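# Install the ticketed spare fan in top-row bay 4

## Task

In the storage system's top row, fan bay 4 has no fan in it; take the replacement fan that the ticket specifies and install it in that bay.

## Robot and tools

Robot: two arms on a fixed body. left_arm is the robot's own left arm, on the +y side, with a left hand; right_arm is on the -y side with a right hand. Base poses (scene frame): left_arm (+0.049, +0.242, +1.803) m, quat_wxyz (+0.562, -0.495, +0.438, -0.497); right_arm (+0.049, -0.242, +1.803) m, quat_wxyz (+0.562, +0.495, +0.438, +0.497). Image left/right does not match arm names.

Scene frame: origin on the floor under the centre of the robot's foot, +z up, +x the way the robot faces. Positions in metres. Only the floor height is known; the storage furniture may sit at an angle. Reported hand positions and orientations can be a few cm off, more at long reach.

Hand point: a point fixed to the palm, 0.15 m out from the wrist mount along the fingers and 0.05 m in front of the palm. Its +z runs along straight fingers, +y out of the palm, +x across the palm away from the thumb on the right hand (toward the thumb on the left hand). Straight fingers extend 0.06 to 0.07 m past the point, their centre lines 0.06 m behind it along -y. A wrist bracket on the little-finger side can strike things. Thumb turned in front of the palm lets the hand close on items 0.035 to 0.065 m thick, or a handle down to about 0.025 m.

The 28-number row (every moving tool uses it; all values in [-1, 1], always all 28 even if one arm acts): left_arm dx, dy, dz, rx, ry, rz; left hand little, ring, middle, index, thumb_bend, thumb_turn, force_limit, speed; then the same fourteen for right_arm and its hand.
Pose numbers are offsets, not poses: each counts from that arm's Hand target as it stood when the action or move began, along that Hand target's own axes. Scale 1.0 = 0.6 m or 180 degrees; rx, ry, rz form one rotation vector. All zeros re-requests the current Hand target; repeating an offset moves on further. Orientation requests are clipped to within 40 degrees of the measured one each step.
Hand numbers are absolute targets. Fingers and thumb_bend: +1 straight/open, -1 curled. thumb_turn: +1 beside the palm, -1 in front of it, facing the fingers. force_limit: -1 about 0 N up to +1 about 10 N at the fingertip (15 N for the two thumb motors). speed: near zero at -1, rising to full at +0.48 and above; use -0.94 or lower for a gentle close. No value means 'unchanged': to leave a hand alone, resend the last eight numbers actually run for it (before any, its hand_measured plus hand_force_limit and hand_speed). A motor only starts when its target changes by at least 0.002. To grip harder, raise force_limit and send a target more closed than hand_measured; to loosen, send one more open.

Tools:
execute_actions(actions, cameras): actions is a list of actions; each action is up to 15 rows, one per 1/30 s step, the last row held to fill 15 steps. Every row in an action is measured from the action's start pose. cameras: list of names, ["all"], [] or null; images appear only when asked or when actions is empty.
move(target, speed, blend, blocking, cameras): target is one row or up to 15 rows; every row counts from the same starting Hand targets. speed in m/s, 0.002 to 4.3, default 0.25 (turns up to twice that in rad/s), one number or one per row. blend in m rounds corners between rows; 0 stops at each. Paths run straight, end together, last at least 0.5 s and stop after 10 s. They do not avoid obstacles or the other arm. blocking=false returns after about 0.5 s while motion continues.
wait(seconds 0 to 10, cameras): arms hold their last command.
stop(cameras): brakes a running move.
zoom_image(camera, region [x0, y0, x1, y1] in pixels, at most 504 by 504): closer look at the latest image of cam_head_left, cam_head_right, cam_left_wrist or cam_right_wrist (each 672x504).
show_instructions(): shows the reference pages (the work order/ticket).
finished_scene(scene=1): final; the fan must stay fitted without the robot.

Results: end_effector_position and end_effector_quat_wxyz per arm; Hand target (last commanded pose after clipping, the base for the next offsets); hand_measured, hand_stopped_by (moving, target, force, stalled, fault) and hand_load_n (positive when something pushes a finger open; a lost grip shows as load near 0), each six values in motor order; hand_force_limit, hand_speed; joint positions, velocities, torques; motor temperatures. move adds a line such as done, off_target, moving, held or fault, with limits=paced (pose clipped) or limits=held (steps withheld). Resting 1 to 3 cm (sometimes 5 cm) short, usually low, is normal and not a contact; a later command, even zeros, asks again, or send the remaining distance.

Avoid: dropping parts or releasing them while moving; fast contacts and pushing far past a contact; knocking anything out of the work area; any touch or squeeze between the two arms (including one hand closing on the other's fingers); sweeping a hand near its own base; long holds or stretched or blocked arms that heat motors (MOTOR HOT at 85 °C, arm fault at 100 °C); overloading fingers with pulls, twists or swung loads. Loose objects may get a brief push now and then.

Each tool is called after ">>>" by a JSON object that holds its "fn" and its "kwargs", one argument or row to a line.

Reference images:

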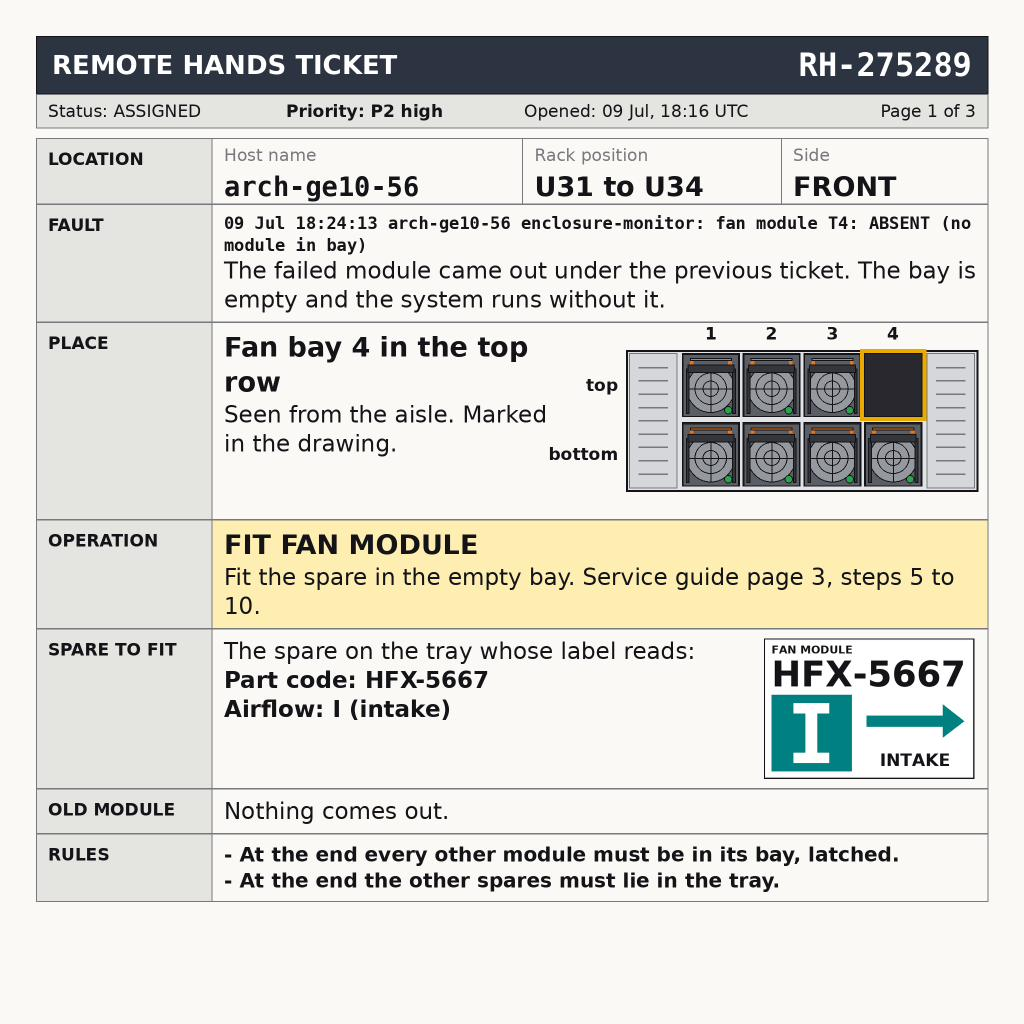

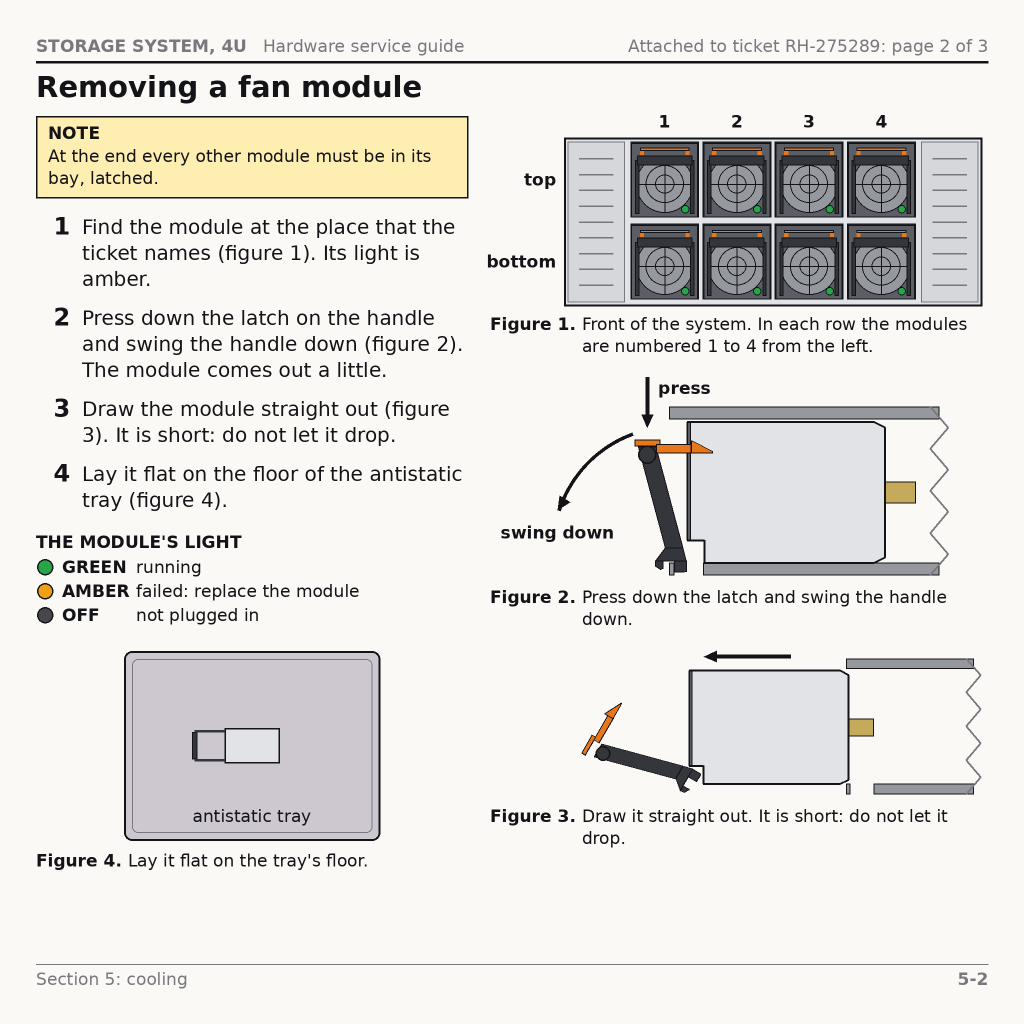

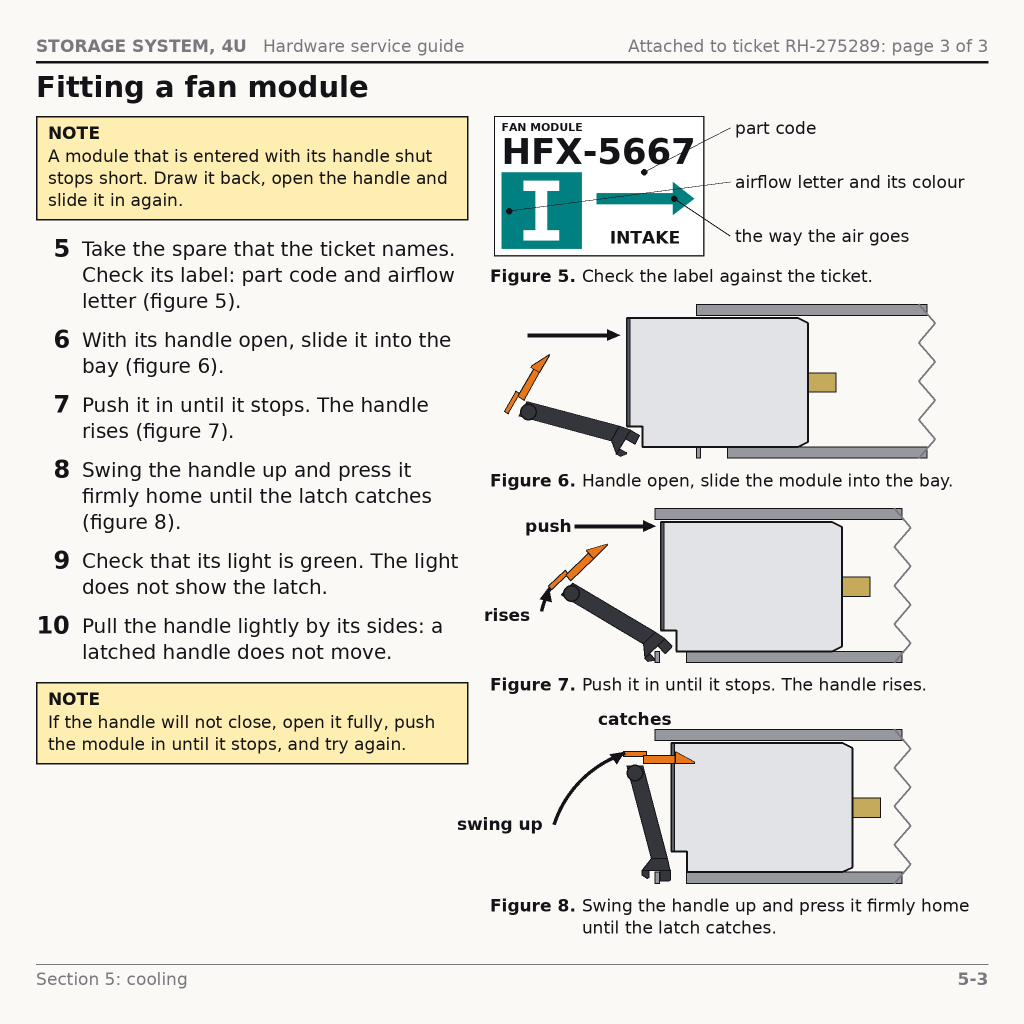

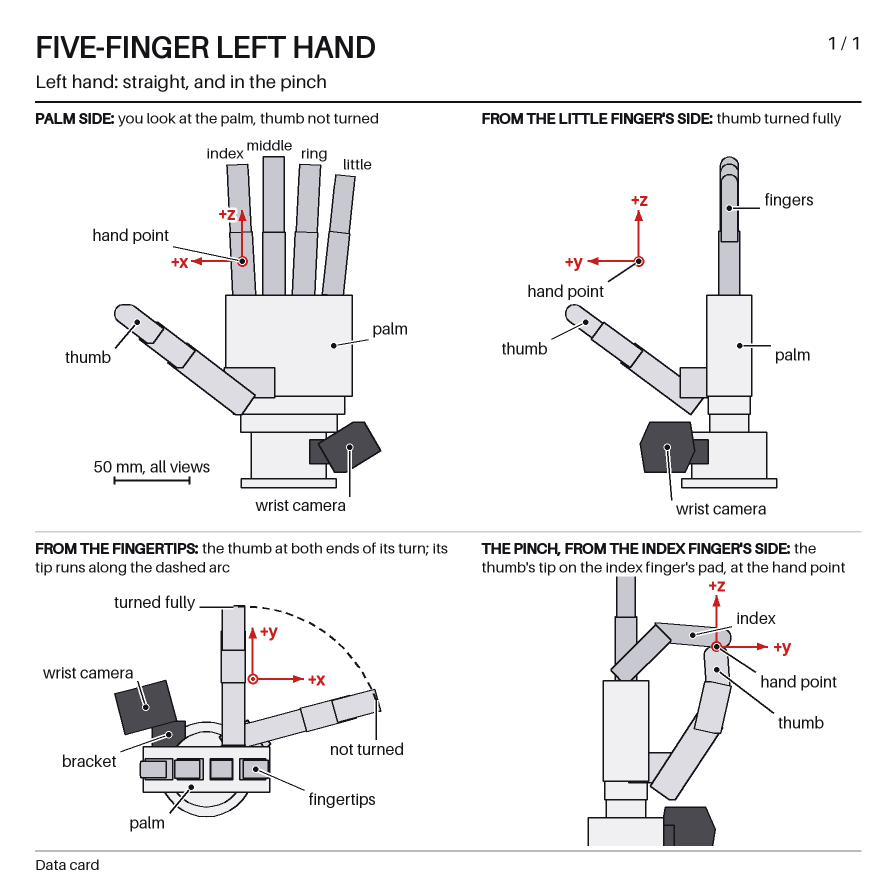

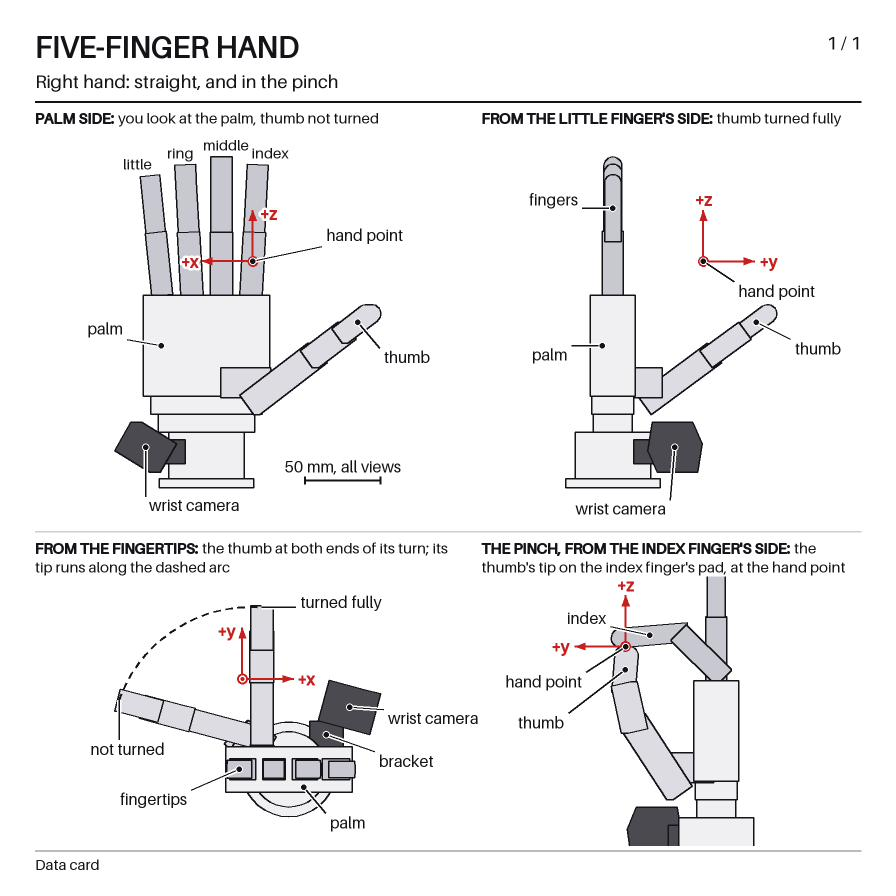

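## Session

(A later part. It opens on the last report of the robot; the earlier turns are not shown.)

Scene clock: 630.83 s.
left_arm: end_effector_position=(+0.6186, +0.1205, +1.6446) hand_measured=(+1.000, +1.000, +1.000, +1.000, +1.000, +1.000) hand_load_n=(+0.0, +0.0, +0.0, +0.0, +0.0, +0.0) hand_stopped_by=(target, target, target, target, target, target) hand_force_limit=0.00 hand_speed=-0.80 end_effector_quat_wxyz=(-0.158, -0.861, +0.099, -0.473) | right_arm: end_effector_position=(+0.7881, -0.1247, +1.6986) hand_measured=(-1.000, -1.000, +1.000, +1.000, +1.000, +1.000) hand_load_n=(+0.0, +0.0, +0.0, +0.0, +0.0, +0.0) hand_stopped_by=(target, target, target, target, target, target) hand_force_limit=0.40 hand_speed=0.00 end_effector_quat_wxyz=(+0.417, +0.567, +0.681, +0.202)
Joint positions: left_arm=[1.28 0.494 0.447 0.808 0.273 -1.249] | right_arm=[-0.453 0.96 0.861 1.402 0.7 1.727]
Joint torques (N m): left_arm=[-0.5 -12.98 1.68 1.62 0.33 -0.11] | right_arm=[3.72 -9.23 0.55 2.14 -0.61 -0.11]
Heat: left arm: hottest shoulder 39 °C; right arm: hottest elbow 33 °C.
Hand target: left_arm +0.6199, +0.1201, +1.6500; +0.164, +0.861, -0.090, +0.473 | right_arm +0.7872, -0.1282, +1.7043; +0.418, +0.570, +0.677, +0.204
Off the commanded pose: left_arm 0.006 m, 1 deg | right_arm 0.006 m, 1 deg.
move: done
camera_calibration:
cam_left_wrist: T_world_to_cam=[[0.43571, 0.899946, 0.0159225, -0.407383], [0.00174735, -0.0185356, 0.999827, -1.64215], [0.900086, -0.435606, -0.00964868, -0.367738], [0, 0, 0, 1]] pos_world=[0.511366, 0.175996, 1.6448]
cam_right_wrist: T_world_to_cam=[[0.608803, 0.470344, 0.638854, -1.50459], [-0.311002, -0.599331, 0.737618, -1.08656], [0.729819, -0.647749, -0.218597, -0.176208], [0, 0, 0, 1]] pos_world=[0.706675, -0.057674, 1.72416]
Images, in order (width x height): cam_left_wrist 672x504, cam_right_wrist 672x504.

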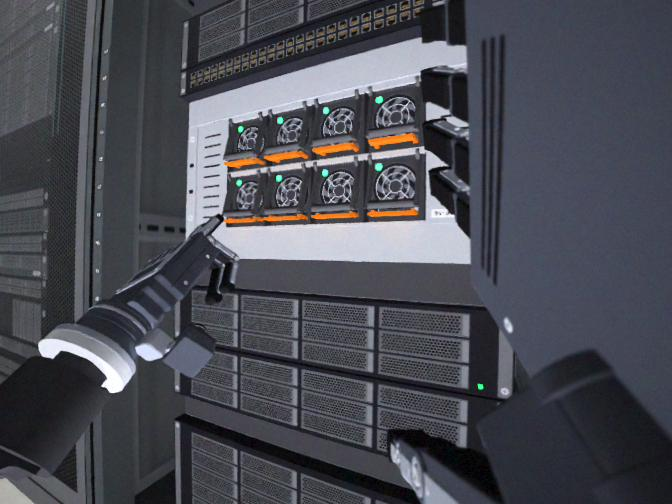

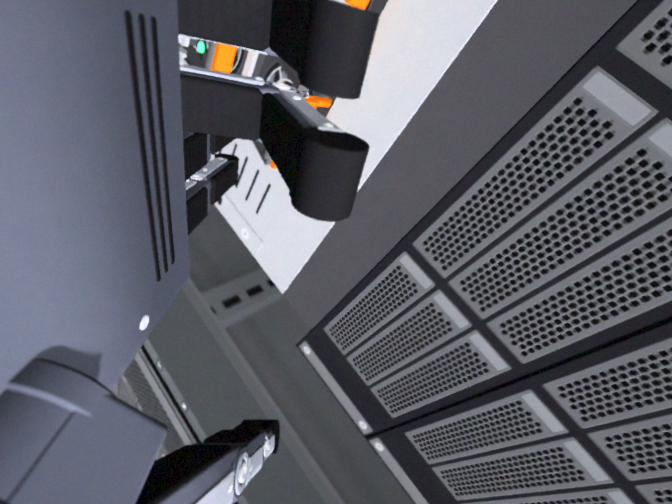

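>>> {"fn": "zoom_image", "kwargs": {
  "camera": "cam_left_wrist",
  "region": [218, 195, 268, 232]
}}

>>> {"fn": "zoom_image", "kwargs": {
  "camera": "cam_left_wrist",
  "region": [258, 192, 318, 236]
}}

Scaled by 10.080 from the camera's 672x504 image, which has a finer 960x720 frame.

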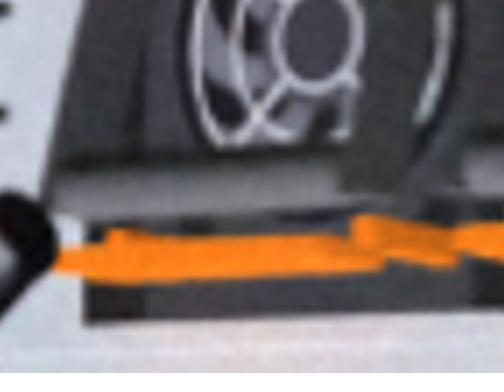

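Scaled by 8.400 from the camera's 672x504 image, which has a finer 960x720 frame.

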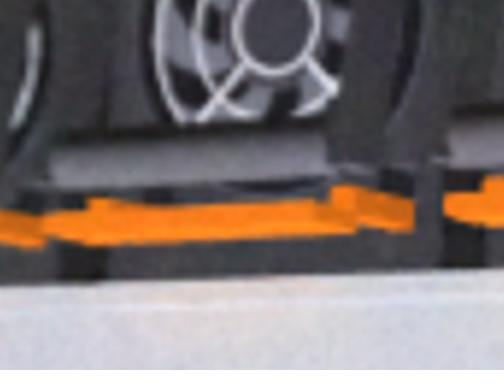

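>>> {"fn": "move", "kwargs": {
  "target": [0,0,0,0,0,0,1,1,1,1,1,1,0.0,-0.8,0,0,0,0,0,0,1,1,1,1,1,1,0.4,0.0],
  "cameras": ["cam_head_right","cam_right_wrist"]
}}

>>> {"fn": "zoom_image", "kwargs": {
  "camera": "cam_right_wrist",
  "region": [180, 0, 480, 225]
}}

Scene clock: 636.93 s.
left_arm: end_effector_position=(+0.6186, +0.1205, +1.6446) hand_measured=(+1.000, +1.000, +1.000, +1.000, +1.000, +1.000) hand_load_n=(+0.0, +0.0, +0.0, +0.0, +0.0, +0.0) hand_stopped_by=(target, target, target, target, target, target) hand_force_limit=0.00 hand_speed=-0.80 end_effector_quat_wxyz=(-0.158, -0.861, +0.099, -0.473) | right_arm: end_effector_position=(+0.7881, -0.1247, +1.6985) hand_measured=(+1.000, +1.000, +1.000, +1.000, +1.000, +1.000) hand_load_n=(+0.5, +0.0, +0.0, +0.0, -0.5, +0.0) hand_stopped_by=(target, target, target, target, target, target) hand_force_limit=0.40 hand_speed=0.00 end_effector_quat_wxyz=(+0.417, +0.566, +0.682, +0.201)
Joint positions: left_arm=[1.28 0.494 0.447 0.808 0.273 -1.249] | right_arm=[-0.453 0.96 0.861 1.402 0.7 1.725]
Joint torques (N m): left_arm=[-0.5 -12.98 1.68 1.59 0.32 -0.11] | right_arm=[3.72 -8.94 0.72 2.15 -0.61 -0.12]
Heat: left arm: hottest shoulder 39 °C; right arm: hottest elbow 33 °C.
Hand target: left_arm +0.6199, +0.1201, +1.6500; +0.164, +0.861, -0.090, +0.473 | right_arm +0.7872, -0.1283, +1.7042; +0.418, +0.570, +0.677, +0.204
Off the commanded pose: left_arm 0.006 m, 1 deg | right_arm 0.007 m, 1 deg.
move: done
camera_calibration:
cam_right_wrist: T_world_to_cam=[[0.609147, 0.471514, 0.637663, -1.50257], [-0.309954, -0.598555, 0.738689, -1.08893], [0.729978, -0.647616, -0.21846, -0.176453], [0, 0, 0, 1]] pos_world=[0.706576, -0.0575729, 1.72396]
Images, in order (width x height): cam_head_right 672x504, cam_right_wrist 672x504.

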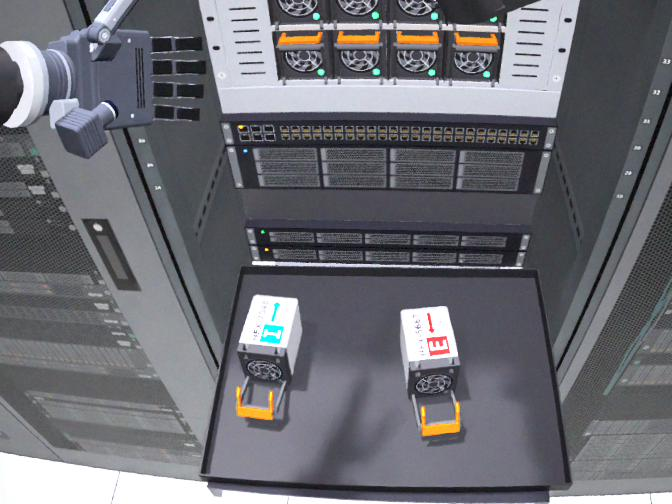

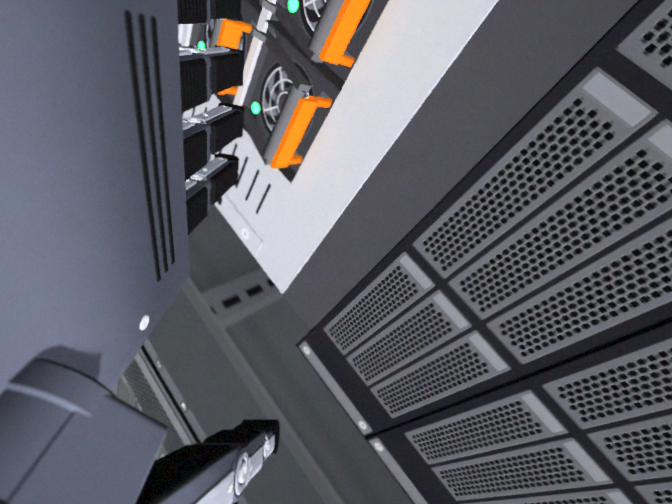

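Scaled by 1.680 from the camera's 672x504 image, which has a finer 960x720 frame.

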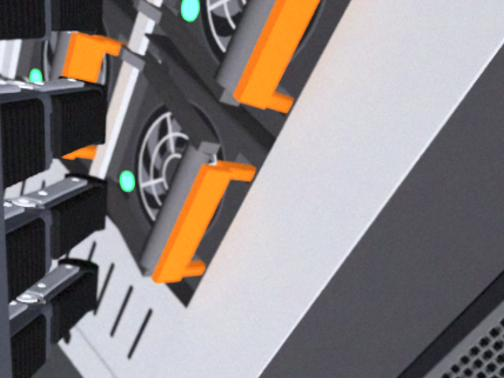

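>>> {"fn": "zoom_image", "kwargs": {
  "camera": "cam_right_wrist",
  "region": [240, 0, 380, 190]
}}

Scaled by 2.653 from the camera's 672x504 image, which has a finer 960x720 frame.

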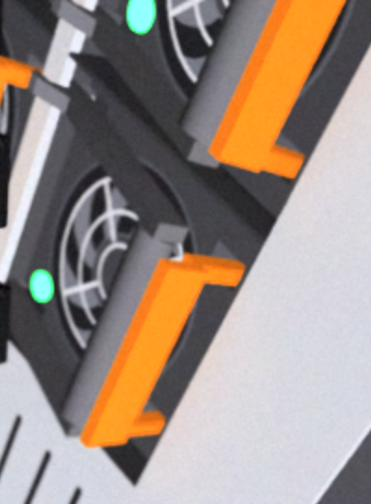

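>>> {"fn": "move", "kwargs": {
  "target": [0,0,0,0,0,0,1,1,1,1,1,1,0.0,-0.8,0,0,-0.14,0,0,0,1,1,1,1,1,1,0.4,0.0],
  "speed": 0.15,
  "cameras": ["all"]
}}

>>> {"fn": "zoom_image", "kwargs": {
  "camera": "cam_head_right",
  "region": [330, 0, 580, 120]
}}

>>> {"fn": "zoom_image", "kwargs": {
  "camera": "cam_right_wrist",
  "region": [180, 0, 480, 225]
}}

>>> {"fn": "zoom_image", "kwargs": {
  "camera": "cam_left_wrist",
  "region": [200, 80, 440, 240]
}}

Scene clock: 643.30 s.
left_arm: end_effector_position=(+0.6186, +0.1205, +1.6446) hand_measured=(+1.000, +1.000, +1.000, +1.000, +1.000, +1.000) hand_load_n=(+0.0, +0.0, +0.0, +0.0, +0.0, +0.0) hand_stopped_by=(target, target, target, target, target, target) hand_force_limit=0.00 hand_speed=-0.80 end_effector_quat_wxyz=(-0.158, -0.861, +0.099, -0.473) | right_arm: end_effector_position=(+0.7211, -0.1070, +1.7463) hand_measured=(+1.000, +1.000, +1.000, +1.000, +1.000, +1.000) hand_load_n=(+0.0, +0.0, +0.0, +0.0, +0.0, +0.0) hand_stopped_by=(target, target, target, target, target, target) hand_force_limit=0.40 hand_speed=0.00 end_effector_quat_wxyz=(+0.390, +0.543, +0.703, +0.244)
Joint positions: left_arm=[1.28 0.494 0.447 0.808 0.273 -1.249] | right_arm=[-0.249 0.892 0.655 1.562 0.707 1.551]
Joint torques (N m): left_arm=[-0.5 -12.92 1.68 1.61 0.32 -0.11] | right_arm=[2.84 -5.25 0.23 1.63 -0.82 -0.14]
Heat: left arm: hottest shoulder 39 °C; right arm: hottest elbow 33 °C.
Hand target: left_arm +0.6199, +0.1201, +1.6500; +0.164, +0.861, -0.090, +0.473 | right_arm +0.7200, -0.1112, +1.7518; +0.418, +0.570, +0.677, +0.204
Off the commanded pose: left_arm 0.006 m, 1 deg | right_arm 0.007 m, 7 deg.
joint sent to its limit (right arm) — joint 4 (wrist pitch), upper limit. The joint targets are off in orientation, not in position.
move: off_target (right_arm)
camera_calibration:
cam_left_wrist: T_world_to_cam=[[0.43571, 0.899946, 0.0159225, -0.407383], [0.00174735, -0.0185356, 0.999827, -1.64215], [0.900086, -0.435606, -0.00964868, -0.367738], [0, 0, 0, 1]] pos_world=[0.511366, 0.175996, 1.6448]
cam_right_wrist: T_world_to_cam=[[0.558074, 0.491616, 0.668481, -1.51542], [-0.246202, -0.671225, 0.699172, -1.11914], [0.792426, -0.554771, -0.253556, -0.0795473], [0, 0, 0, 1]] pos_world=[0.633214, -0.0503233, 1.77533]

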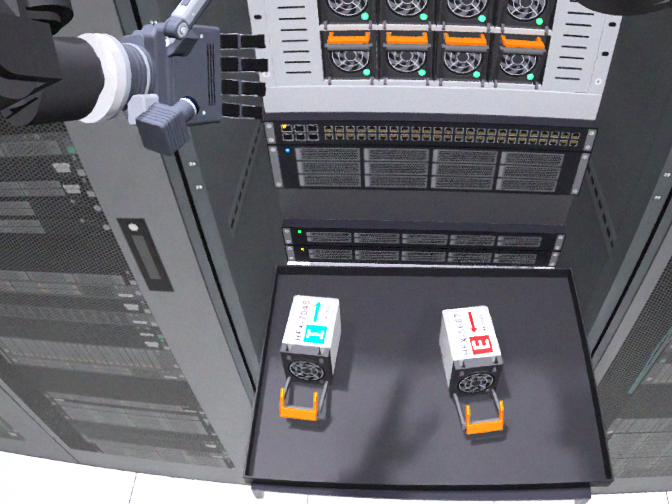

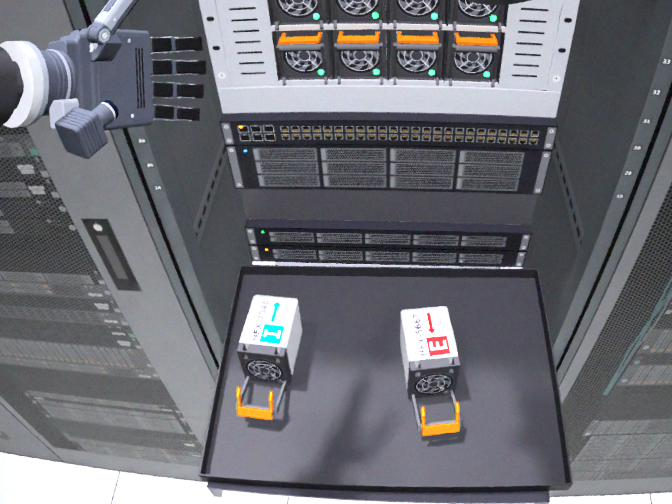

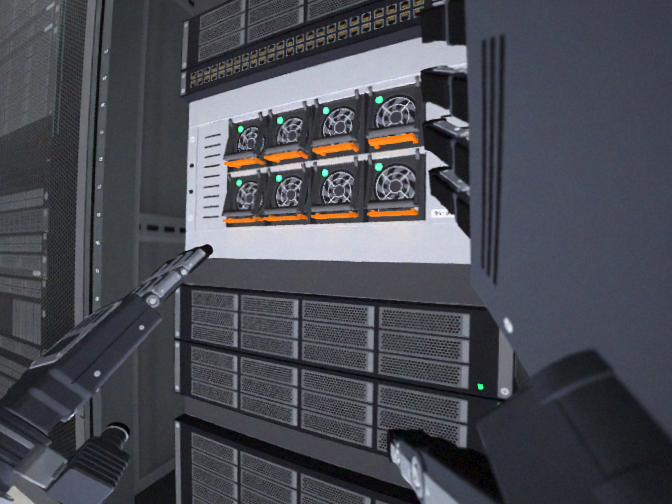

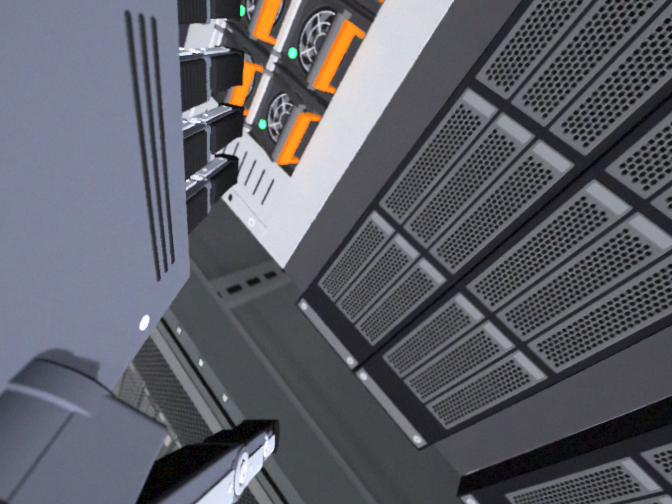

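Scaled by 2.016 from the camera's 672x504 image, which has a finer 960x720 frame.

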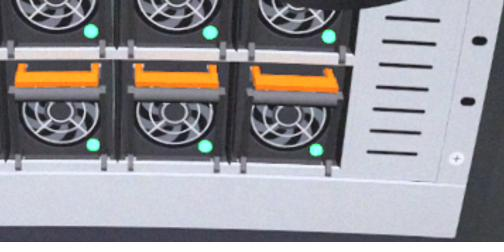

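Scaled by 1.680 from the camera's 672x504 image, which has a finer 960x720 frame.

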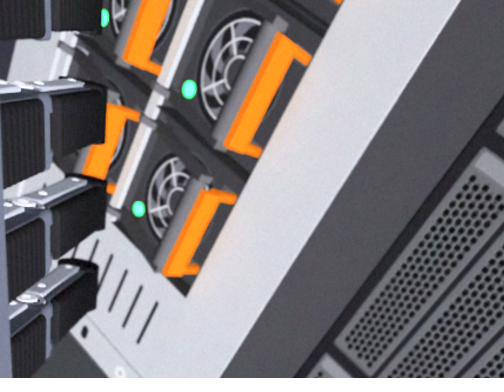

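Scaled by 2.100 from the camera's 672x504 image, which has a finer 960x720 frame.

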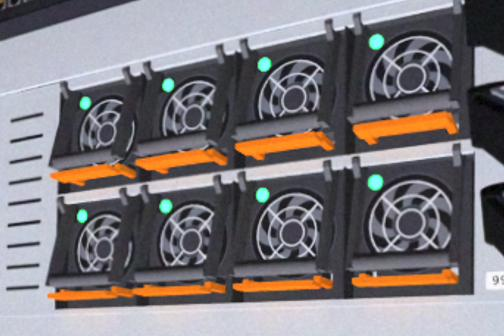

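>>> {"fn": "finished_scene", "kwargs": {
  "scene": 1
}}

The scene is finished: the task was done.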